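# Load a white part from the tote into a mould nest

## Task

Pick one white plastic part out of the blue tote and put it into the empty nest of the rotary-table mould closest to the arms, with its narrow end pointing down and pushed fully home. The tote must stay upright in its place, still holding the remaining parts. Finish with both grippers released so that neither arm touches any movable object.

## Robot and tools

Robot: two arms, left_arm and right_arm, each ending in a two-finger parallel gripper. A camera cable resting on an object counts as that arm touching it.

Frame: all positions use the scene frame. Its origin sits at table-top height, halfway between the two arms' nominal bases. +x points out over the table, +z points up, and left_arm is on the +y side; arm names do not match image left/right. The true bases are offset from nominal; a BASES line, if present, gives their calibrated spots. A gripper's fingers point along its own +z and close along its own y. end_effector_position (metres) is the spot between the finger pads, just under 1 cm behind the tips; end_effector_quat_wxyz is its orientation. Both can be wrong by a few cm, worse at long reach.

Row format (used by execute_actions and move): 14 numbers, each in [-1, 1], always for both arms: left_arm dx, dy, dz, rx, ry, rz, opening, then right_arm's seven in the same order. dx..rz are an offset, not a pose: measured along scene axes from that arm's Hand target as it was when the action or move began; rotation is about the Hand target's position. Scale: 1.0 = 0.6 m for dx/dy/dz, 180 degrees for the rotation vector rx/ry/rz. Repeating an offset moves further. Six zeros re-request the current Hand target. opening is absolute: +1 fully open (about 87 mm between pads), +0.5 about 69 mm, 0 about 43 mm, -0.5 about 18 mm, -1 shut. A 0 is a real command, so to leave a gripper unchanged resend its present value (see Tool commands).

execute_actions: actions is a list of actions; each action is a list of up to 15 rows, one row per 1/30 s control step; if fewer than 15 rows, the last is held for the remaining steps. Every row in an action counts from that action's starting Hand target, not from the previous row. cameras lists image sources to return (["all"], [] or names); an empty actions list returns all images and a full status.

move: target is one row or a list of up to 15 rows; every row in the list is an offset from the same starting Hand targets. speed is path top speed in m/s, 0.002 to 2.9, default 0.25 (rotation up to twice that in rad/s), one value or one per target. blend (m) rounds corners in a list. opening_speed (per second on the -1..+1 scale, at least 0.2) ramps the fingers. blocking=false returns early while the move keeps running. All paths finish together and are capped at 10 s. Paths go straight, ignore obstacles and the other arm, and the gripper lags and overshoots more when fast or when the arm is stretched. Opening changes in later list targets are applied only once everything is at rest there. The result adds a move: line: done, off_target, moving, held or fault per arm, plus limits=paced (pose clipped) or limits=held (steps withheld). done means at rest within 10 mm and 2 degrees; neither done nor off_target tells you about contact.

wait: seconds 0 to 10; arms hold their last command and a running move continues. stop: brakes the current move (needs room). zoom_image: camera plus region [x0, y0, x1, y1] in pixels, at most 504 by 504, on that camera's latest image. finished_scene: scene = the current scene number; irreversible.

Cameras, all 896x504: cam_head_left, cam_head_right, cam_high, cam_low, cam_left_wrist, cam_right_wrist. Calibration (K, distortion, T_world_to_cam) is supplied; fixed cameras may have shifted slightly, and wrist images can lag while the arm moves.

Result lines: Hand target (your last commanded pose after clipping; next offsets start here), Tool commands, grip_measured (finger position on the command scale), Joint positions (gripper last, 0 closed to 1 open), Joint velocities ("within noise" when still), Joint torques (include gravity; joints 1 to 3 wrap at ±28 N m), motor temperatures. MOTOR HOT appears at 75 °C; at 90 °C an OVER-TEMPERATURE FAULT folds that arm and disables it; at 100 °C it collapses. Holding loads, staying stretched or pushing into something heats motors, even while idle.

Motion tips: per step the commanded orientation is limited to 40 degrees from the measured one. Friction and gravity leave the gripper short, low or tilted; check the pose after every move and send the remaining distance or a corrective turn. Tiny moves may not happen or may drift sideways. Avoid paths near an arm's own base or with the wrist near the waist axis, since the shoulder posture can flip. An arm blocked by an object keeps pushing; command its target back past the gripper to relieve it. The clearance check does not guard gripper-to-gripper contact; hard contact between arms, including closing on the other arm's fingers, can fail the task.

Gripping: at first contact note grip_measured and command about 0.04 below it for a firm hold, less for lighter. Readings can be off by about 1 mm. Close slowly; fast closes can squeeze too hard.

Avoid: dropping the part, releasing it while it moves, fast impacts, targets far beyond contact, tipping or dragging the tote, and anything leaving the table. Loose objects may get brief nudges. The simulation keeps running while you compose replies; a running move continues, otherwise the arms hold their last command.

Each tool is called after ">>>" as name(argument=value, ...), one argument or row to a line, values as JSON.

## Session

>>> execute_actions(
  actions=[],
)

>>> zoom_image(
  camera="cam_high",
  region=[360, 180, 540, 320],
)

>>> zoom_image(
  camera="cam_low",
  region=[350, 110, 550, 270],
)

Scene clock: 0.00 s.
left_arm: end_effector_position=(+0.3120, +0.2415, +0.2616) grip_measured=+1.000 end_effector_quat_wxyz=(+0.542, +0.103, +0.831, +0.070) | right_arm: end_effector_position=(+0.2310, -0.4574, +0.1255) grip_measured=+0.985 end_effector_quat_wxyz=(+0.450, +0.120, +0.878, -0.108)
Joint positions: left_arm=[-0.537 0.881 0.854 -0.45 -0.503 0.007 1] | right_arm=[-0.232 0.823 0.419 -0.208 0.095 -0.034 0.993]
Joint velocities: within noise
Joint torques (N m): no reading
Motor temperatures (°C): left_arm=[29 31 34 28 27 29 28] | right_arm=[30 35 32 28 27 28 31]
Heat: left arm: 34 °C; right arm: 35 °C.
Hand target: left_arm +0.3125, +0.2412, +0.2659; +0.547, +0.101, +0.829, +0.068 | right_arm +0.2344, -0.4583, +0.1320; +0.458, +0.120, +0.874, -0.109
Tool commands: left_gripper/opening=+1.0 right_gripper/opening=+1.0
camera_calibration:
cam_left_wrist: T_world_to_cam=[[-0.0995639, -0.970617, -0.219066, 0.319436], [-0.954538, 0.155336, -0.254417, 0.348628], [0.28097, 0.183776, -0.941957, 0.249229], [0, 0, 0, 1]] pos_world=[0.294557, 0.210093, 0.393437]
cam_right_wrist: T_world_to_cam=[[-0.31501, -0.944202, 0.0961823, -0.375248], [-0.946053, 0.304287, -0.111325, 0.397031], [0.0758463, -0.126062, -0.989119, 0.190546], [0, 0, 0, 1]] pos_world=[0.242954, -0.451101, 0.268765]

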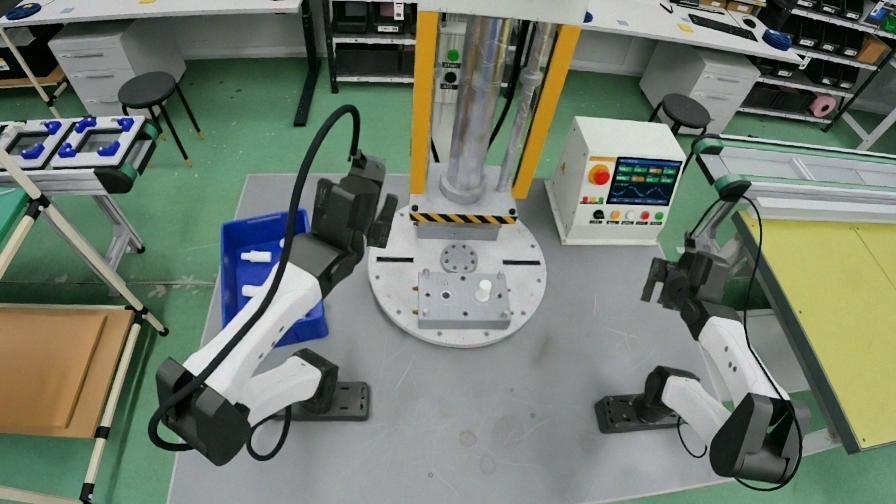

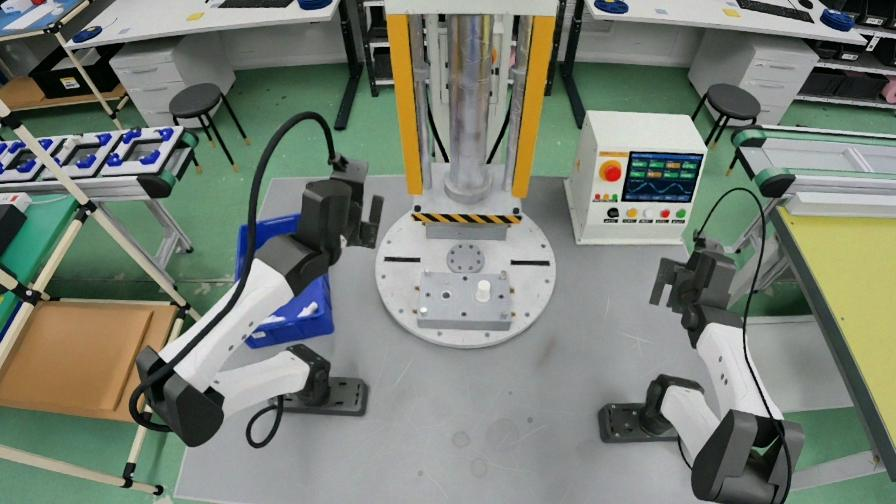

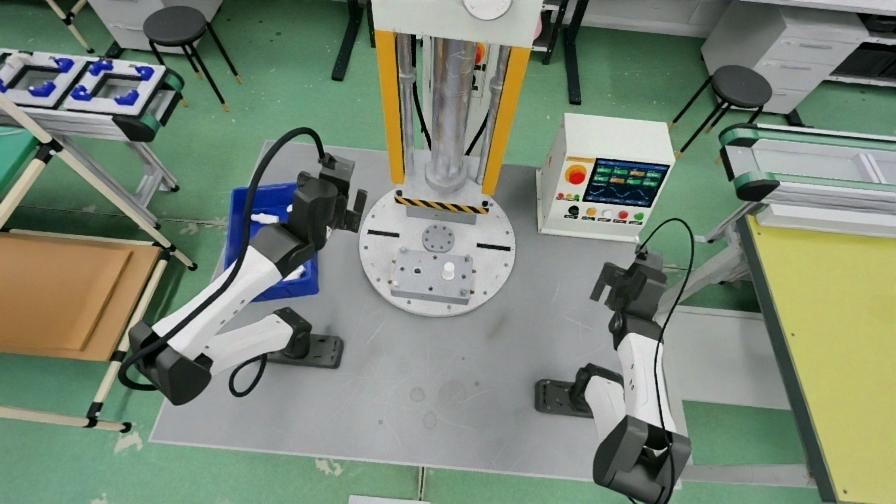

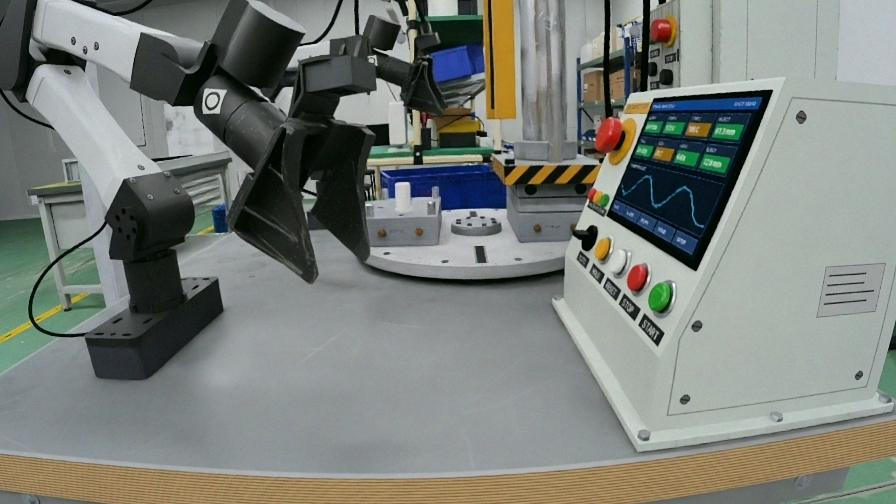

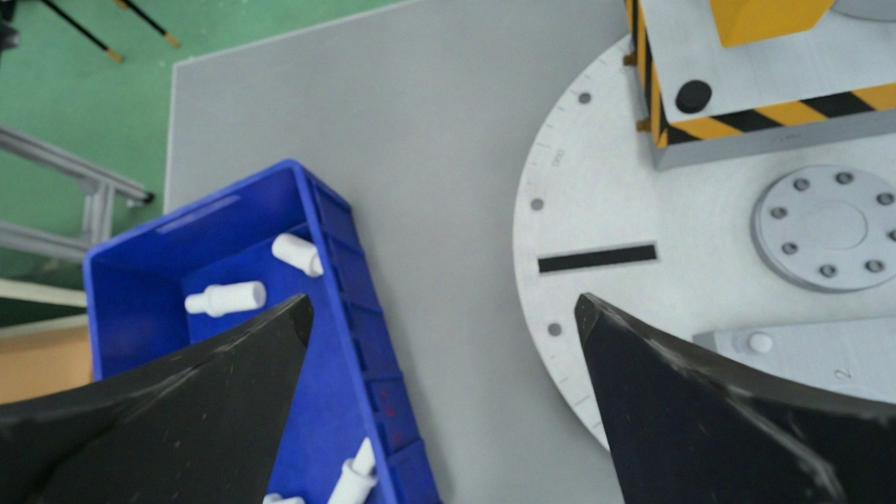

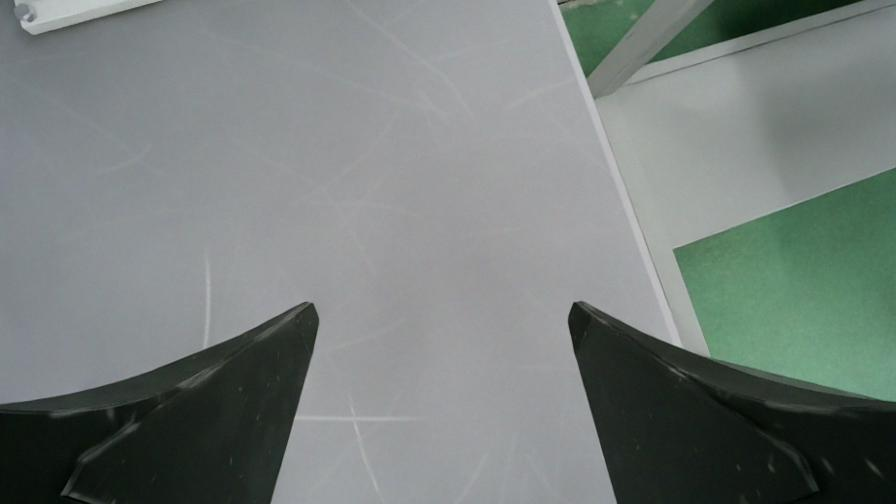

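Scaled by 2.800 from the camera's 896x504 image, which has a finer 1280x720 frame.

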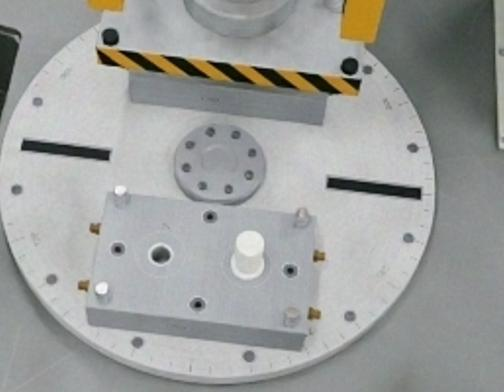

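Scaled by 2.520 from the camera's 896x504 image, which has a finer 1280x720 frame.

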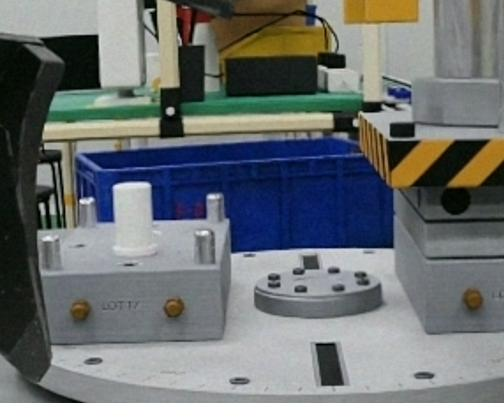

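>>> move(
  target=[-0.14,0.221,0.05, -0.104,0.0536,0.0687,1, 0,0,0,0,0,0,1],
  cameras=["all"],
)

>>> zoom_image(
  camera="cam_left_wrist",
  region=[150, 50, 500, 450],
)

Scene clock: 46.40 s.
left_arm: end_effector_position=(+0.2283, +0.3741, +0.2881) grip_measured=+1.000 end_effector_quat_wxyz=(+0.468, -0.079, +0.880, -0.018) | right_arm: end_effector_position=(+0.2310, -0.4574, +0.1255) grip_measured=+0.985 end_effector_quat_wxyz=(+0.450, +0.120, +0.878, -0.108)
Joint positions: left_arm=[0.641 0.761 1.104 -1.023 0.469 0.221 1] | right_arm=[-0.232 0.823 0.419 -0.208 0.095 -0.034 0.993]
Joint torques (N m): left_arm=[1.37 0.65 10.07 1.53 0.45 0.09] | right_arm=[-0.39 -1.32 8.17 2.13 0.11 0.04]
Motor temperatures (°C): left_arm=[29 30 42 32 27 29 28] | right_arm=[30 34 39 34 27 28 31]
Heat: left arm: 42 °C; right arm: 39 °C.
Hand target: left_arm +0.2284, +0.3738, +0.2960; +0.474, -0.073, +0.877, -0.018 | right_arm +0.2344, -0.4583, +0.1320; +0.458, +0.120, +0.874, -0.109
Off the commanded pose: left_arm 0.008 m, 1 deg | right_arm 0.007 m, 1 deg.
move: done
camera_calibration:
cam_left_wrist: T_world_to_cam=[[0.119567, -0.986055, 0.115758, 0.304884], [-0.98726, -0.130414, -0.0911557, 0.322101], [0.104981, -0.103384, -0.989086, 0.434524], [0, 0, 0, 1]] pos_world=[0.235926, 0.387561, 0.42385]
cam_right_wrist: T_world_to_cam=[[-0.31501, -0.944202, 0.0961823, -0.375248], [-0.946053, 0.304287, -0.111325, 0.397031], [0.0758463, -0.126062, -0.989119, 0.190546], [0, 0, 0, 1]] pos_world=[0.242954, -0.451101, 0.268765]

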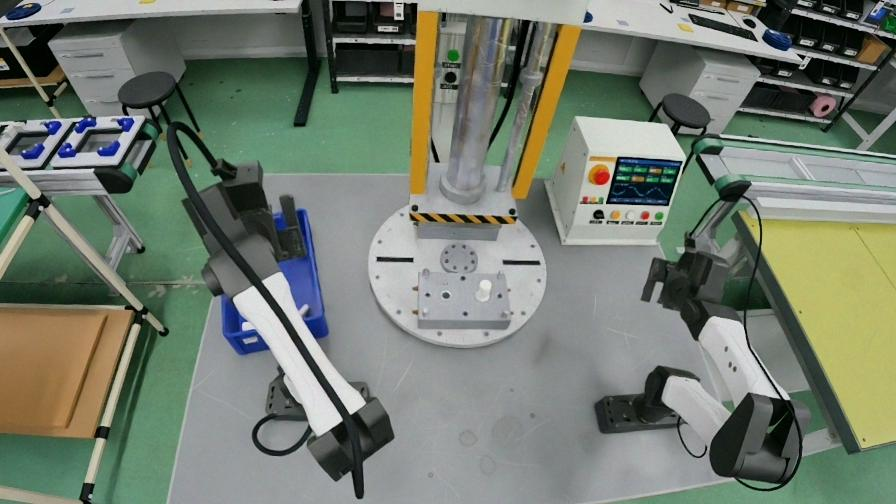

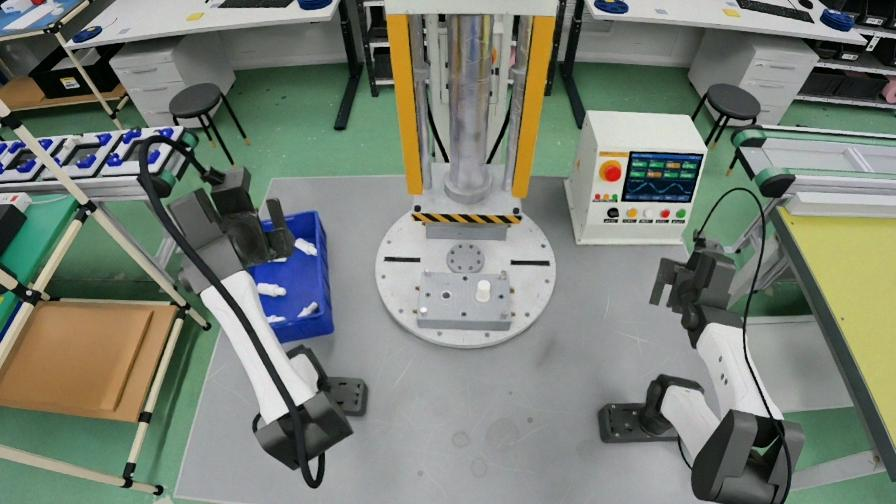

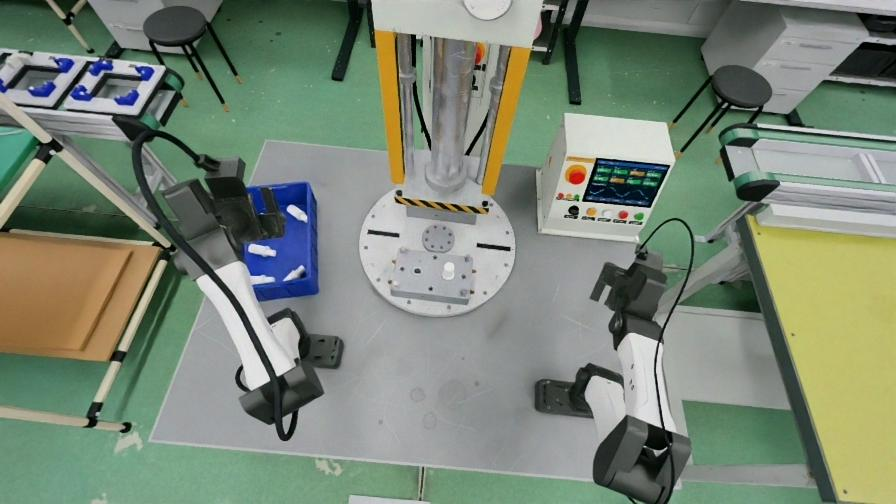

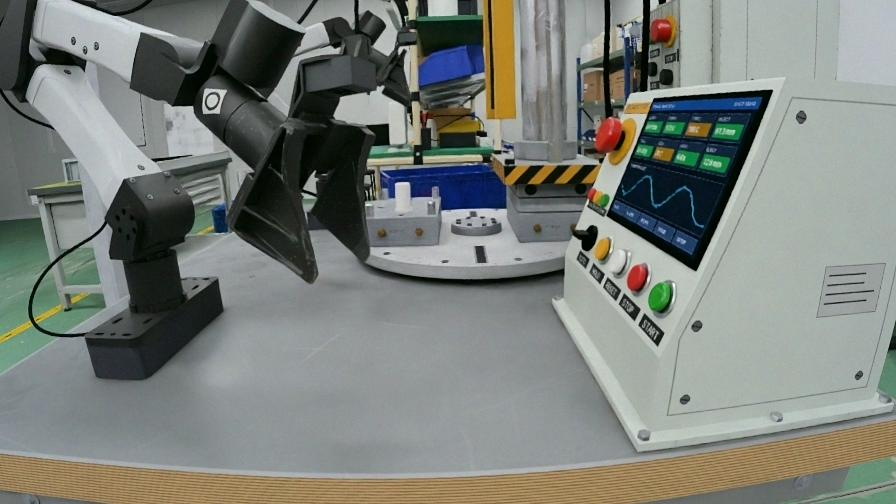

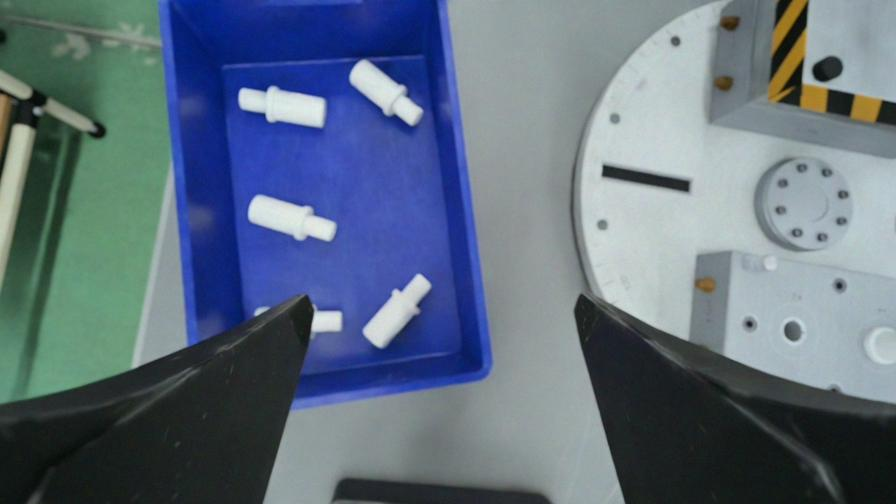

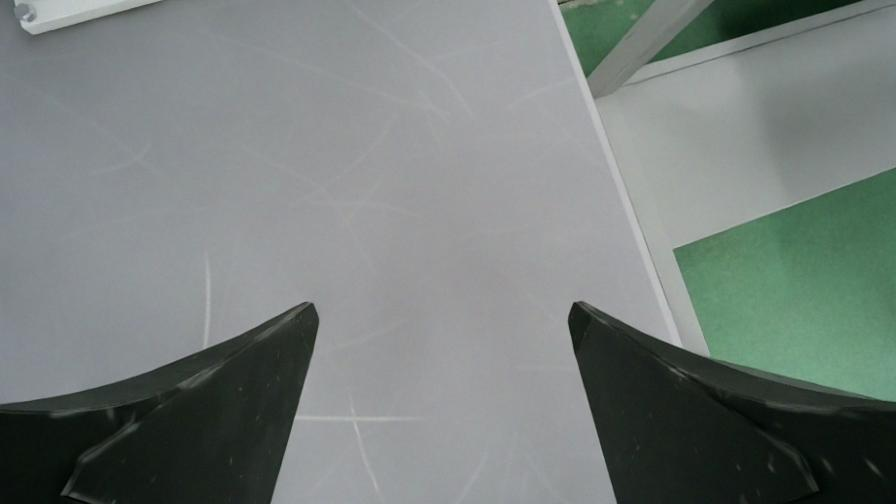

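Scaled by 1.260 from the camera's 896x504 image, which has a finer 1280x720 frame.

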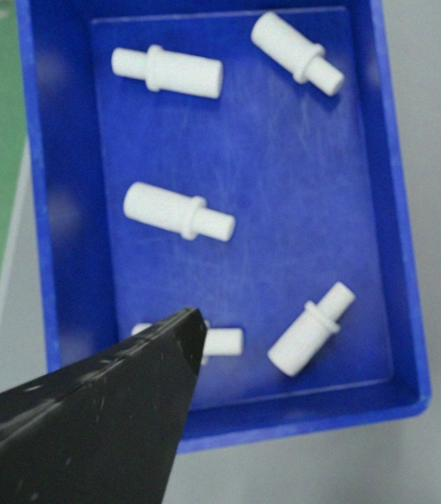

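>>> move(
  target=[0.1077,0.205,-0.18, -0.0636,0.1156,0.403,0.3, 0,0,0,0,0,0,1],
  cameras=["cam_left_wrist","cam_high","cam_head_right"],
)

Scene clock: 128.40 s.
left_arm: end_effector_position=(+0.2920, +0.4898, +0.1832) grip_measured=+0.300 end_effector_quat_wxyz=(+0.226, -0.613, +0.734, +0.186) | right_arm: end_effector_position=(+0.2310, -0.4574, +0.1255) grip_measured=+0.985 end_effector_quat_wxyz=(+0.450, +0.120, +0.878, -0.108)
Joint positions: left_arm=[0.427 1.486 1.293 -1.014 -0.479 -0.886 0.65] | right_arm=[-0.232 0.823 0.419 -0.208 0.095 -0.034 0.993]
Joint torques (N m): left_arm=[1.4 -4.38 10.5 0.85 -0.44 -0.1] | right_arm=[-0.35 -1.39 8.06 2.13 0.06 0.02]
Motor temperatures (°C): left_arm=[29 30 44 34 27 29 28] | right_arm=[30 34 44 38 27 28 31]
Heat: left arm: 44 °C; right arm: 44 °C.
Hand target: left_arm +0.2931, +0.4968, +0.1880; +0.229, -0.620, +0.725, +0.195 | right_arm +0.2344, -0.4583, +0.1320; +0.458, +0.120, +0.874, -0.109
Off the commanded pose: left_arm 0.009 m, 2 deg | right_arm 0.007 m, 1 deg.
move: done
camera_calibration:
cam_left_wrist: T_world_to_cam=[[0.983725, -0.179188, 0.0133191, -0.205272], [-0.17558, -0.942874, 0.283124, 0.483001], [-0.0381741, -0.280855, -0.958991, 0.459234], [0, 0, 0, 1]] pos_world=[0.304268, 0.547605, 0.306385]
Images, in order (width x height): cam_head_right 896x504, cam_high 896x504, cam_left_wrist 896x504.

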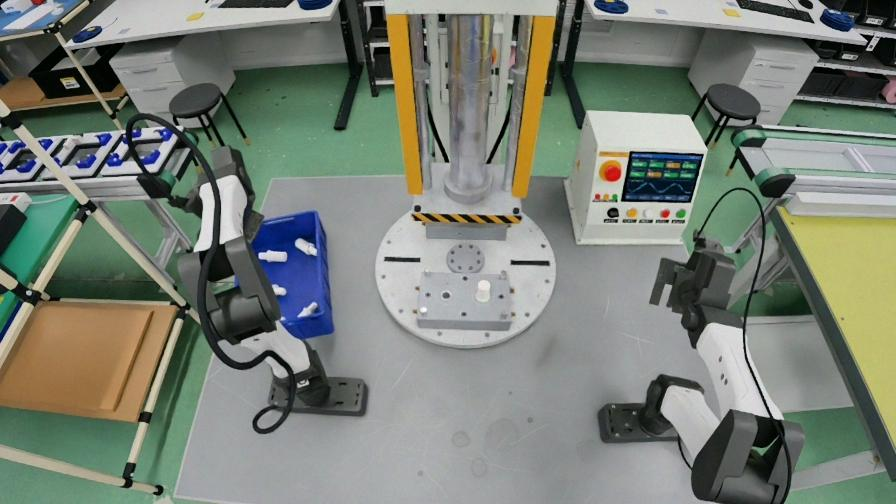

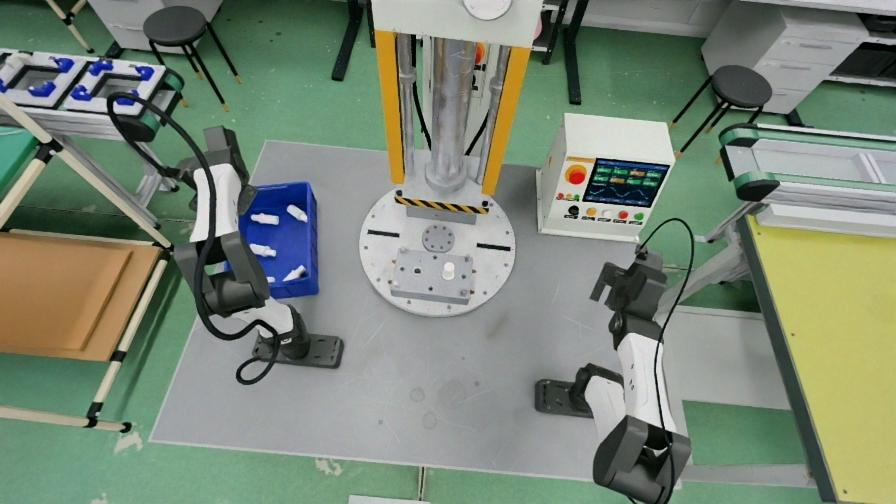

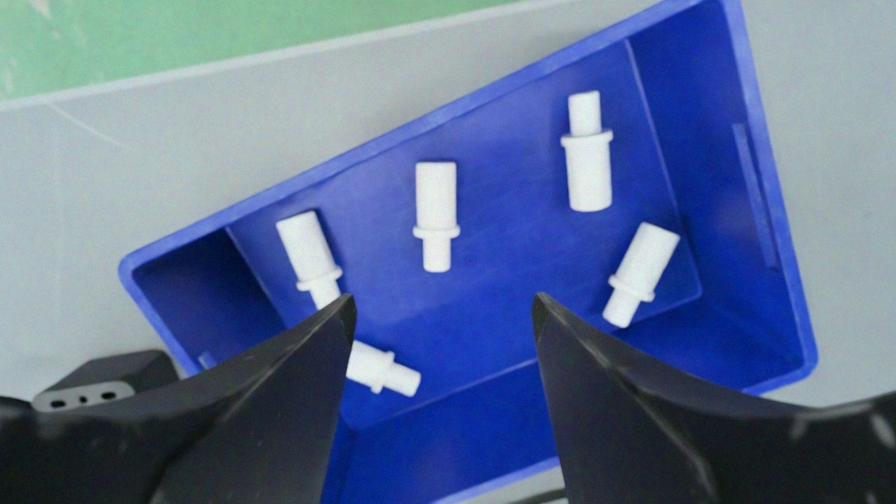

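>>> move(
  target=[0.001,0.01,-0.24, 0,0,0,0.3, 0,0,0,0,0,0,1],
  speed=0.15,
  cameras=["cam_left_wrist","cam_head_left","cam_head_right","cam_high"],
)

Scene clock: 137.87 s.
left_arm: end_effector_position=(+0.2960, +0.4983, +0.0484) grip_measured=+0.300 end_effector_quat_wxyz=(+0.230, -0.620, +0.727, +0.187) | right_arm: end_effector_position=(+0.2310, -0.4574, +0.1255) grip_measured=+0.985 end_effector_quat_wxyz=(+0.450, +0.120, +0.878, -0.108)
Joint positions: left_arm=[0.445 1.628 0.873 -0.439 -0.481 -0.886 0.65] | right_arm=[-0.232 0.823 0.419 -0.208 0.095 -0.034 0.993]
Joint torques (N m): left_arm=[1.36 -4.98 6.46 1.16 -0.35 0.08] | right_arm=[-0.43 -1.37 8.23 2.16 0.11 0.01]
Heat: left arm: 44 °C; right arm: 44 °C.
Hand target: left_arm +0.2937, +0.5028, +0.0440; +0.229, -0.620, +0.725, +0.195 | right_arm +0.2344, -0.4583, +0.1320; +0.458, +0.120, +0.874, -0.109
Off the commanded pose: left_arm 0.007 m, 1 deg | right_arm 0.007 m, 1 deg.
move: done
camera_calibration:
cam_left_wrist: T_world_to_cam=[[0.986713, -0.160898, 0.0225836, -0.216294], [-0.160864, -0.947917, 0.274909, 0.528383], [-0.022825, -0.27489, -0.961205, 0.325172], [0, 0, 0, 1]] pos_world=[0.30584, 0.555449, 0.172184]
Images, in order (width x height): cam_head_left 896x504, cam_head_right 896x504, cam_high 896x504, cam_left_wrist 896x504.

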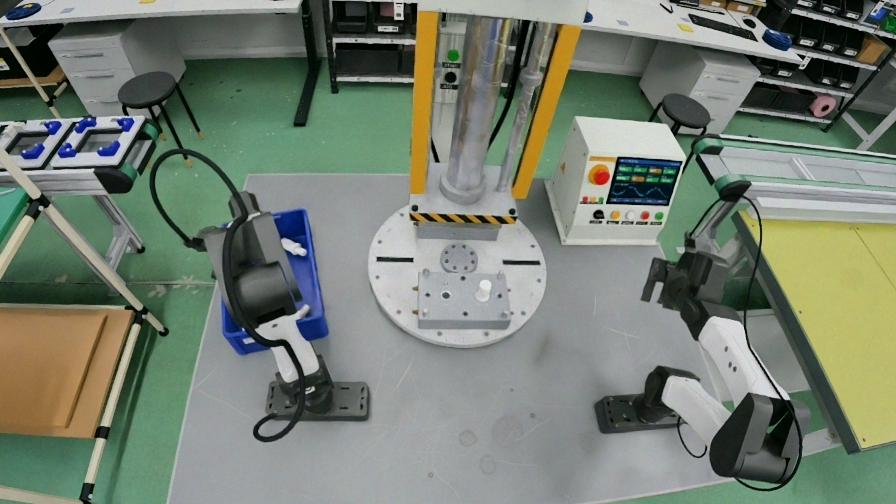

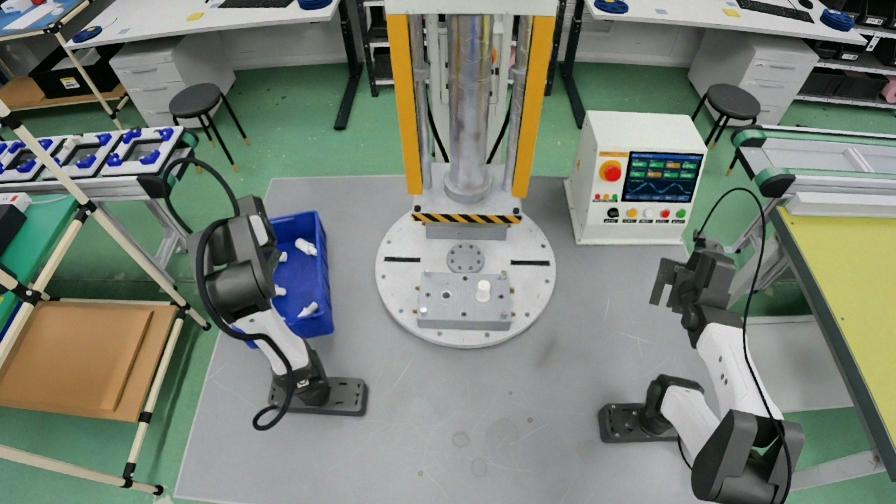

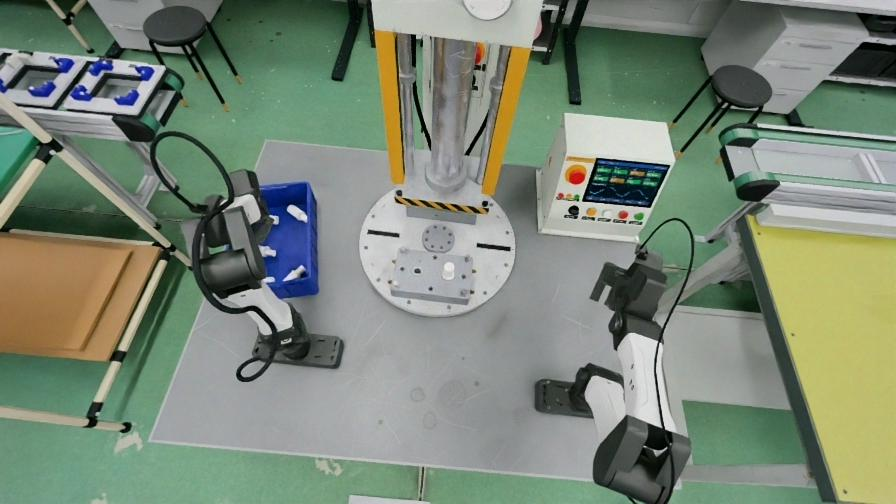

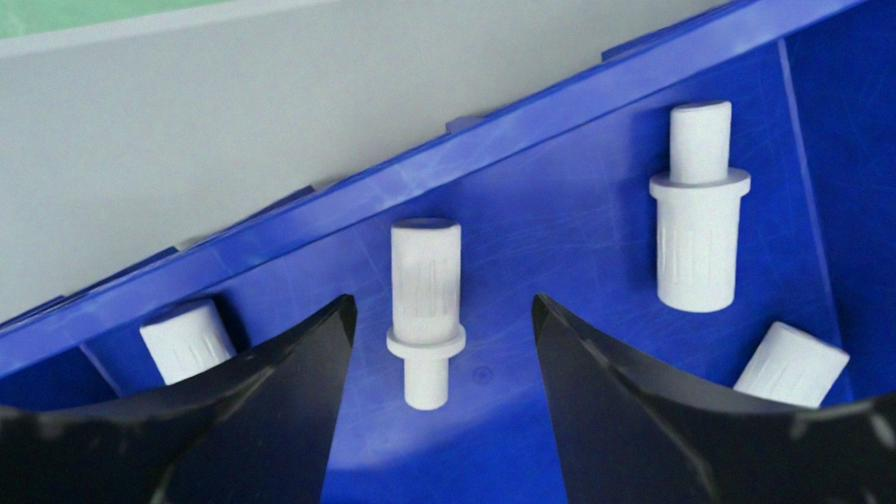

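>>> move(
  target=[-0.01,0.003,-0.042, 0,0,0,0.3, 0,0,0,0,0,0,1],
  speed=0.1,
  cameras=["cam_left_wrist"],
)

Scene clock: 144.40 s.
left_arm: end_effector_position=(+0.2901, +0.5009, +0.0247) grip_measured=+0.300 end_effector_quat_wxyz=(+0.230, -0.620, +0.725, +0.190) | right_arm: end_effector_position=(+0.2310, -0.4574, +0.1255) grip_measured=+0.985 end_effector_quat_wxyz=(+0.450, +0.120, +0.878, -0.108)
Joint positions: left_arm=[0.459 1.668 0.802 -0.322 -0.481 -0.873 0.65] | right_arm=[-0.232 0.823 0.419 -0.208 0.095 -0.034 0.993]
Joint torques (N m): left_arm=[1.43 -4.78 5.78 1.23 -0.29 0.11] | right_arm=[-0.32 -1.32 8.06 2.11 0.1 0.01]
Heat: left arm: 43 °C; right arm: 44 °C.
Hand target: left_arm +0.2877, +0.5046, +0.0188; +0.229, -0.620, +0.725, +0.195 | right_arm +0.2344, -0.4583, +0.1320; +0.458, +0.120, +0.874, -0.109
Off the commanded pose: left_arm 0.007 m, 1 deg | right_arm 0.007 m, 1 deg.
move: done
camera_calibration:
cam_left_wrist: T_world_to_cam=[[0.987299, -0.157544, 0.0205288, -0.211348], [-0.157167, -0.94959, 0.271251, 0.536208], [-0.0232399, -0.271032, -0.96229, 0.301042], [0, 0, 0, 1]] pos_world=[0.299933, 0.557474, 0.148581]
Images, in order (width x height): cam_left_wrist 896x504.

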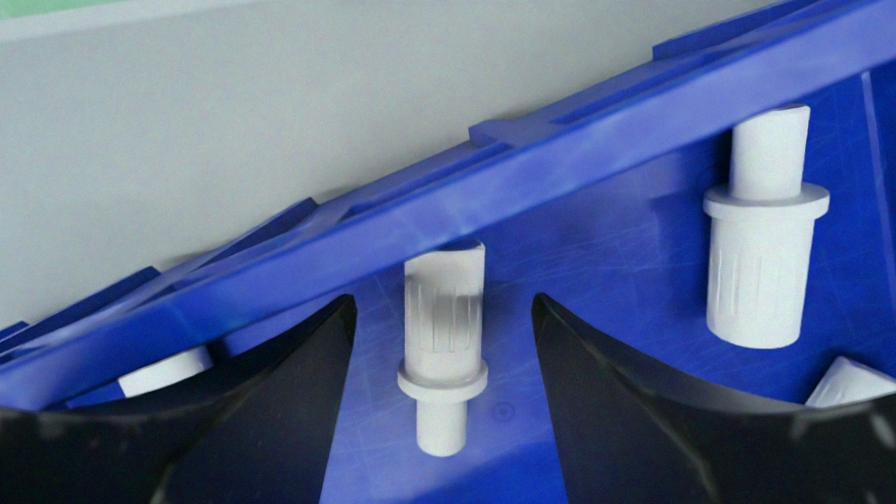

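>>> move(
  target=[0,0,0, 0,0,0,-0.6, 0,0,0,0,0,0,1],
  opening_speed=0.5,
)

>>> move(
  target=[
    [0,0,0.34, 0,0,0,-0.6, 0,0,0,0,0,0,1],
    [-0.046,-0.474,0.34, 0,0,-0.4495,-0.6, 0,0,0,0,0,0,1],
  ],
  speed=0.25,
  blend=0.02,
  cameras=["cam_left_wrist","cam_high","cam_head_right"],
)

Scene clock: 168.17 s.
left_arm: end_effector_position=(+0.2916, +0.5016, +0.0251) grip_measured=-0.347 end_effector_quat_wxyz=(+0.233, -0.620, +0.725, +0.189) | right_arm: end_effector_position=(+0.2310, -0.4574, +0.1255) grip_measured=+0.985 end_effector_quat_wxyz=(+0.450, +0.120, +0.878, -0.108)
Joint positions: left_arm=[0.459 1.668 0.802 -0.315 -0.481 -0.87 0.326] | right_arm=[-0.232 0.823 0.419 -0.208 0.095 -0.034 0.993]
Joint torques (N m): left_arm=[1.42 -4.77 5.78 1.18 -0.29 0.08] | right_arm=[-0.38 -1.25 8.13 2.15 0.09 0]
Heat: left arm: 42 °C; right arm: 45 °C.
Hand target: left_arm +0.2877, +0.5046, +0.0188; +0.229, -0.620, +0.725, +0.195 | right_arm +0.2344, -0.4583, +0.1320; +0.458, +0.120, +0.874, -0.109
Off the commanded pose: left_arm 0.008 m, 1 deg | right_arm 0.007 m, 1 deg.
move: done

Scene clock: 172.40 s.
left_arm: end_effector_position=(+0.2572, +0.2253, +0.2231) grip_measured=-0.347 end_effector_quat_wxyz=(+0.298, -0.009, +0.954, +0.006) | right_arm: end_effector_position=(+0.2310, -0.4574, +0.1255) grip_measured=+0.985 end_effector_quat_wxyz=(+0.450, +0.120, +0.878, -0.108)
Joint positions: left_arm=[-0.505 1.135 1.174 -1.075 -0.302 -0.454 0.326] | right_arm=[-0.232 0.823 0.419 -0.208 0.095 -0.034 0.993]
Joint torques (N m): left_arm=[0.13 -2.19 7.9 1.45 0.03 0.09] | right_arm=[-0.28 -1.25 8.06 2.1 0.09 0.02]
Heat: left arm: 42 °C; right arm: 45 °C.
Hand target: left_arm +0.2601, +0.2203, +0.2229; +0.301, -0.001, +0.954, +0.000 | right_arm +0.2344, -0.4583, +0.1320; +0.458, +0.120, +0.874, -0.109
Off the commanded pose: left_arm 0.006 m, 1 deg | right_arm 0.007 m, 1 deg.
move: done
camera_calibration:
cam_left_wrist: T_world_to_cam=[[0.0225256, -0.999741, 0.00333698, 0.215368], [-0.962284, -0.0207762, 0.271251, 0.213478], [-0.271111, -0.0093212, -0.962503, 0.421403], [0, 0, 0, 1]] pos_world=[0.314822, 0.223676, 0.346976]
Images, in order (width x height): cam_head_right 896x504, cam_high 896x504, cam_left_wrist 896x504.

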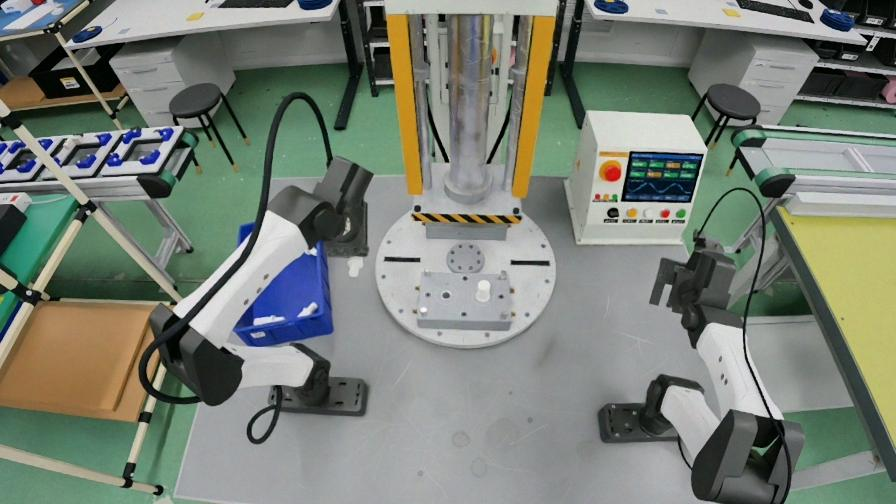

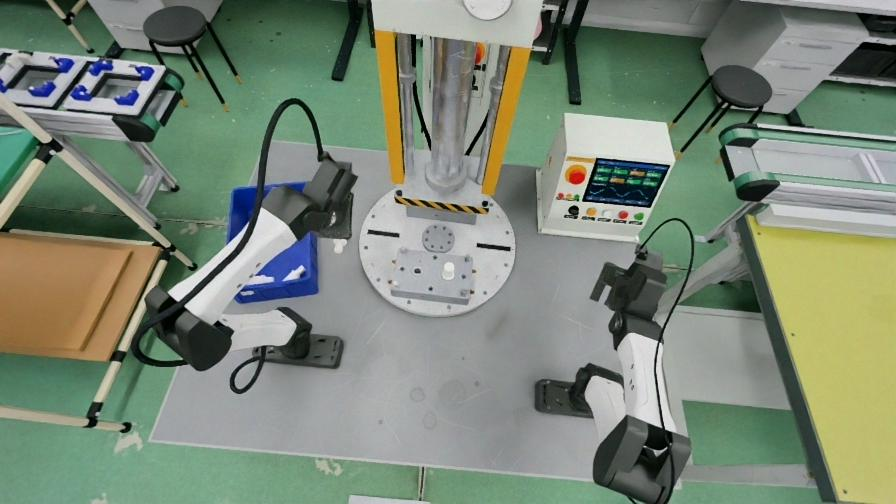

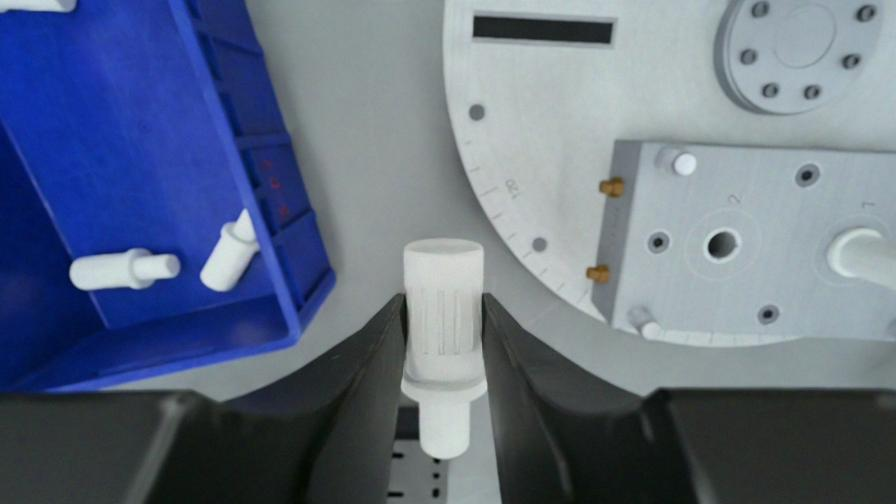

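>>> move(
  target=[-0.0585,-0.012,-0.29, 0,0,0.111,-0.6, 0,0,0,0,0,0,1],
  speed=0.2,
  cameras=["cam_left_wrist","cam_head_right","cam_low"],
)

Scene clock: 195.93 s.
left_arm: end_effector_position=(+0.2217, +0.2126, +0.0502) grip_measured=-0.347 end_effector_quat_wxyz=(+0.286, -0.163, +0.943, +0.048) | right_arm: end_effector_position=(+0.2310, -0.4574, +0.1255) grip_measured=+0.985 end_effector_quat_wxyz=(+0.450, +0.120, +0.878, -0.108)
Joint positions: left_arm=[-0.731 1.231 0.561 -0.598 -0.511 -1.007 0.326] | right_arm=[-0.232 0.823 0.419 -0.208 0.095 -0.034 0.993]
Joint torques (N m): left_arm=[0.08 -2.18 6.67 1.01 -0.5 -0.11] | right_arm=[-0.42 -1.32 8.08 2.12 0.05 0.03]
Heat: left arm: 43 °C; right arm: 45 °C.
Hand target: left_arm +0.2249, +0.2130, +0.0488; +0.296, -0.167, +0.939, +0.052 | right_arm +0.2344, -0.4583, +0.1320; +0.458, +0.120, +0.874, -0.109
Off the commanded pose: left_arm 0.004 m, 1 deg | right_arm 0.007 m, 1 deg.
move: done
camera_calibration:
cam_left_wrist: T_world_to_cam=[[0.33672, -0.941512, 0.0132185, 0.121456], [-0.902758, -0.318806, 0.288775, 0.275126], [-0.267671, -0.109169, -0.957306, 0.265478], [0, 0, 0, 1]] pos_world=[0.278536, 0.231047, 0.173089]
Images, in order (width x height): cam_head_right 896x504, cam_low 896x504, cam_left_wrist 896x504.

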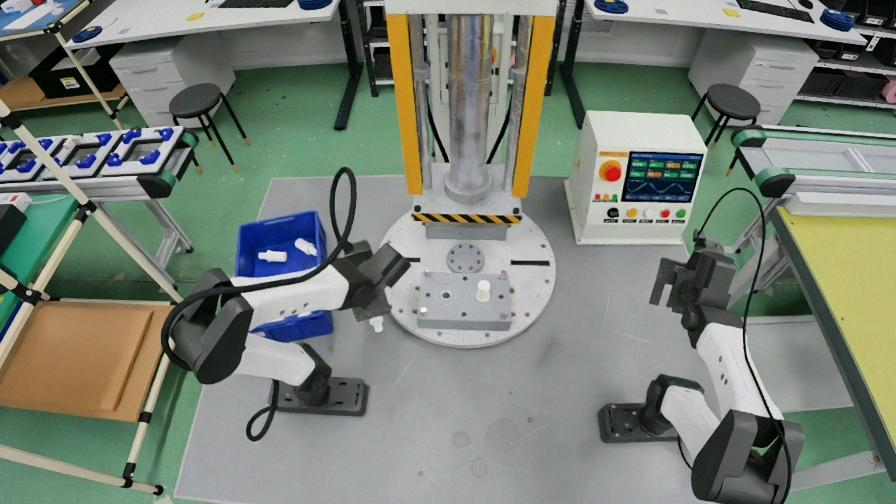

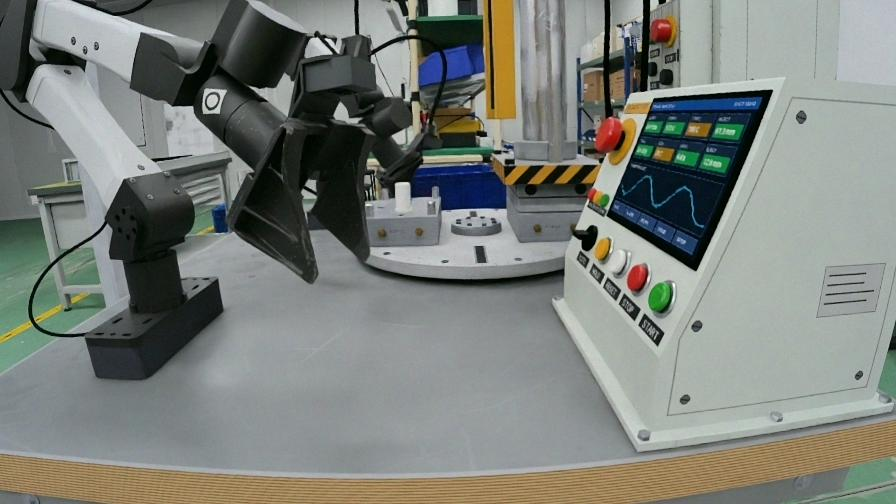

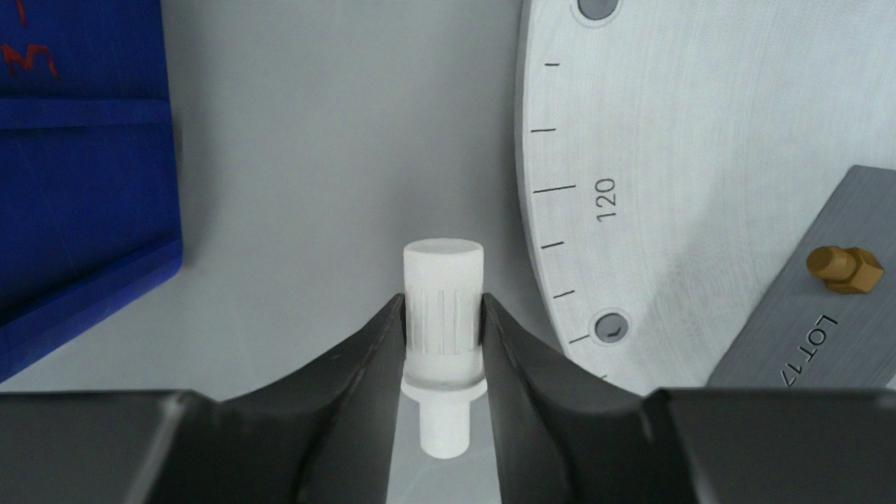

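>>> move(
  target=[0.003,0.0,-0.05, 0,0,0,-0.6, 0,0,0,0,0,0,1],
  speed=0.06,
  cameras=["cam_left_wrist"],
)

Scene clock: 201.53 s.
left_arm: end_effector_position=(+0.2259, +0.2098, +0.0224) grip_measured=-0.347 end_effector_quat_wxyz=(+0.290, -0.165, +0.941, +0.045) | right_arm: end_effector_position=(+0.2310, -0.4574, +0.1255) grip_measured=+0.985 end_effector_quat_wxyz=(+0.450, +0.120, +0.878, -0.108)
Joint positions: left_arm=[-0.731 1.319 0.489 -0.426 -0.516 -1.008 0.326] | right_arm=[-0.232 0.823 0.419 -0.208 0.095 -0.034 0.993]
Joint torques (N m): left_arm=[0.58 -2.43 5.53 1.03 -0.45 -0.02] | right_arm=[-0.34 -1.21 8.13 2.14 0.11 0.01]
Heat: left arm: 43 °C; right arm: 45 °C.
Hand target: left_arm +0.2268, +0.2130, +0.0188; +0.296, -0.167, +0.939, +0.052 | right_arm +0.2344, -0.4583, +0.1320; +0.458, +0.120, +0.874, -0.109
Off the commanded pose: left_arm 0.005 m, 1 deg | right_arm 0.007 m, 1 deg.
move: done
camera_calibration:
cam_left_wrist: T_world_to_cam=[[0.338546, -0.940725, 0.0205745, 0.117121], [-0.905193, -0.319633, 0.280108, 0.286967], [-0.256928, -0.113454, -0.959748, 0.238164], [0, 0, 0, 1]] pos_world=[0.281301, 0.228923, 0.145786]
Images, in order (width x height): cam_left_wrist 896x504.

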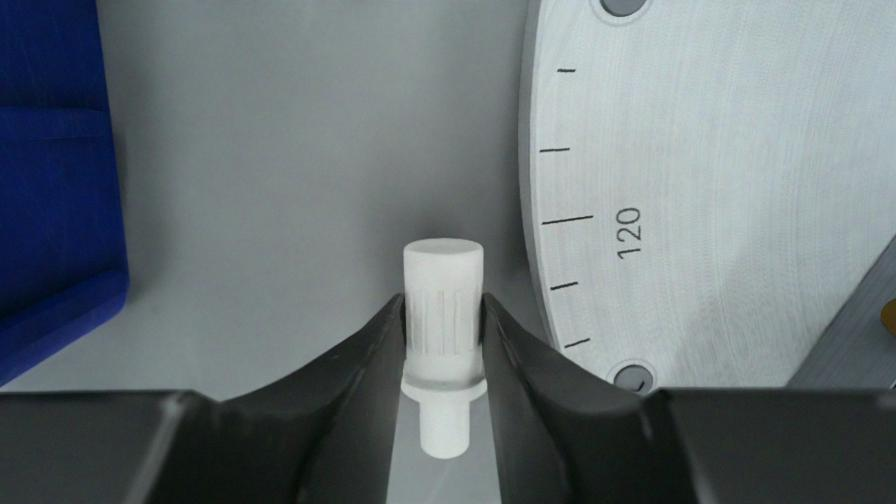

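>>> move(
  target=[0,0.001,-0.008, 0,0,0,-0.6, 0,0,0,0,0,0,1],
  speed=0.03,
)

>>> move(
  target=[0,0,-0.005, 0,0,0,-0.6, 0,0,0,0,0,0,1],
  speed=0.03,
  cameras=["cam_left_wrist"],
)

Scene clock: 208.13 s.
left_arm: end_effector_position=(+0.2296, +0.2086, +0.0218) grip_measured=-0.347 end_effector_quat_wxyz=(+0.298, -0.168, +0.939, +0.042) | right_arm: end_effector_position=(+0.2310, -0.4574, +0.1255) grip_measured=+0.985 end_effector_quat_wxyz=(+0.450, +0.120, +0.878, -0.108)
Joint positions: left_arm=[-0.731 1.325 0.483 -0.398 -0.526 -1.008 0.326] | right_arm=[-0.232 0.823 0.419 -0.208 0.095 -0.034 0.993]
Joint torques (N m): left_arm=[0.72 -1.96 4.77 1.08 -0.34 0] | right_arm=[-0.42 -1.28 8.13 2.13 0.09 0]
Heat: left arm: 42 °C; right arm: 46 °C.
Hand target: left_arm +0.2268, +0.2135, +0.0141; +0.296, -0.167, +0.939, +0.052 | right_arm +0.2344, -0.4583, +0.1320; +0.458, +0.120, +0.874, -0.109
Off the commanded pose: left_arm 0.010 m, 1 deg | right_arm 0.007 m, 1 deg.
move: done

Scene clock: 208.97 s.
left_arm: end_effector_position=(+0.2325, +0.2075, +0.0216) grip_measured=-0.347 end_effector_quat_wxyz=(+0.305, -0.170, +0.936, +0.039) | right_arm: end_effector_position=(+0.2310, -0.4574, +0.1255) grip_measured=+0.985 end_effector_quat_wxyz=(+0.450, +0.120, +0.878, -0.108)
Joint positions: left_arm=[-0.731 1.328 0.478 -0.377 -0.532 -1.008 0.326] | right_arm=[-0.232 0.823 0.419 -0.208 0.095 -0.034 0.993]
Joint torques (N m): left_arm=[0.73 -1.51 4.48 1.04 -0.28 0] | right_arm=[-0.46 -1.32 8.1 2.15 0.08 0.02]
Heat: left arm: 42 °C; right arm: 46 °C.
Hand target: left_arm +0.2268, +0.2136, +0.0110; +0.296, -0.167, +0.939, +0.052 | right_arm +0.2344, -0.4583, +0.1320; +0.458, +0.120, +0.874, -0.109
Off the commanded pose: left_arm 0.013 m, 2 deg | right_arm 0.007 m, 1 deg.
move: off_target (left_arm)
camera_calibration:
cam_left_wrist: T_world_to_cam=[[0.342448, -0.938671, 0.040324, 0.110896], [-0.912187, -0.321893, 0.253574, 0.295109], [-0.225043, -0.123619, -0.966475, 0.233616], [0, 0, 0, 1]] pos_world=[0.283793, 0.227968, 0.146481]
Images, in order (width x height): cam_left_wrist 896x504.

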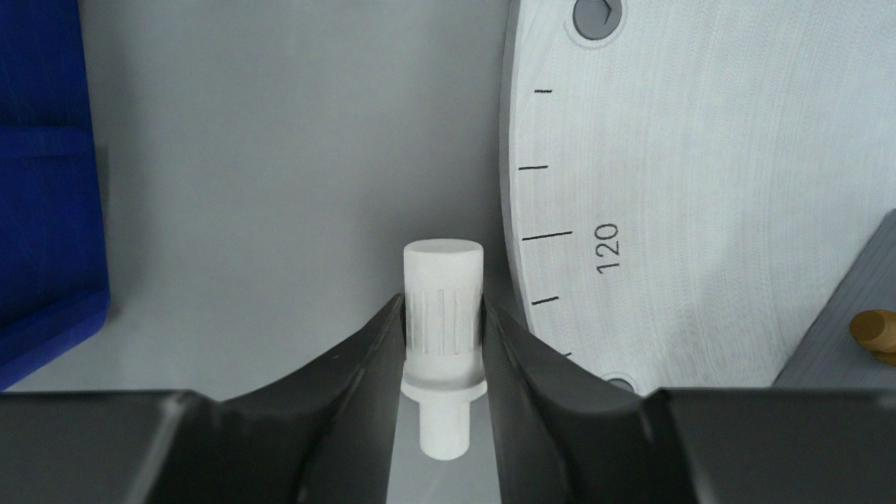

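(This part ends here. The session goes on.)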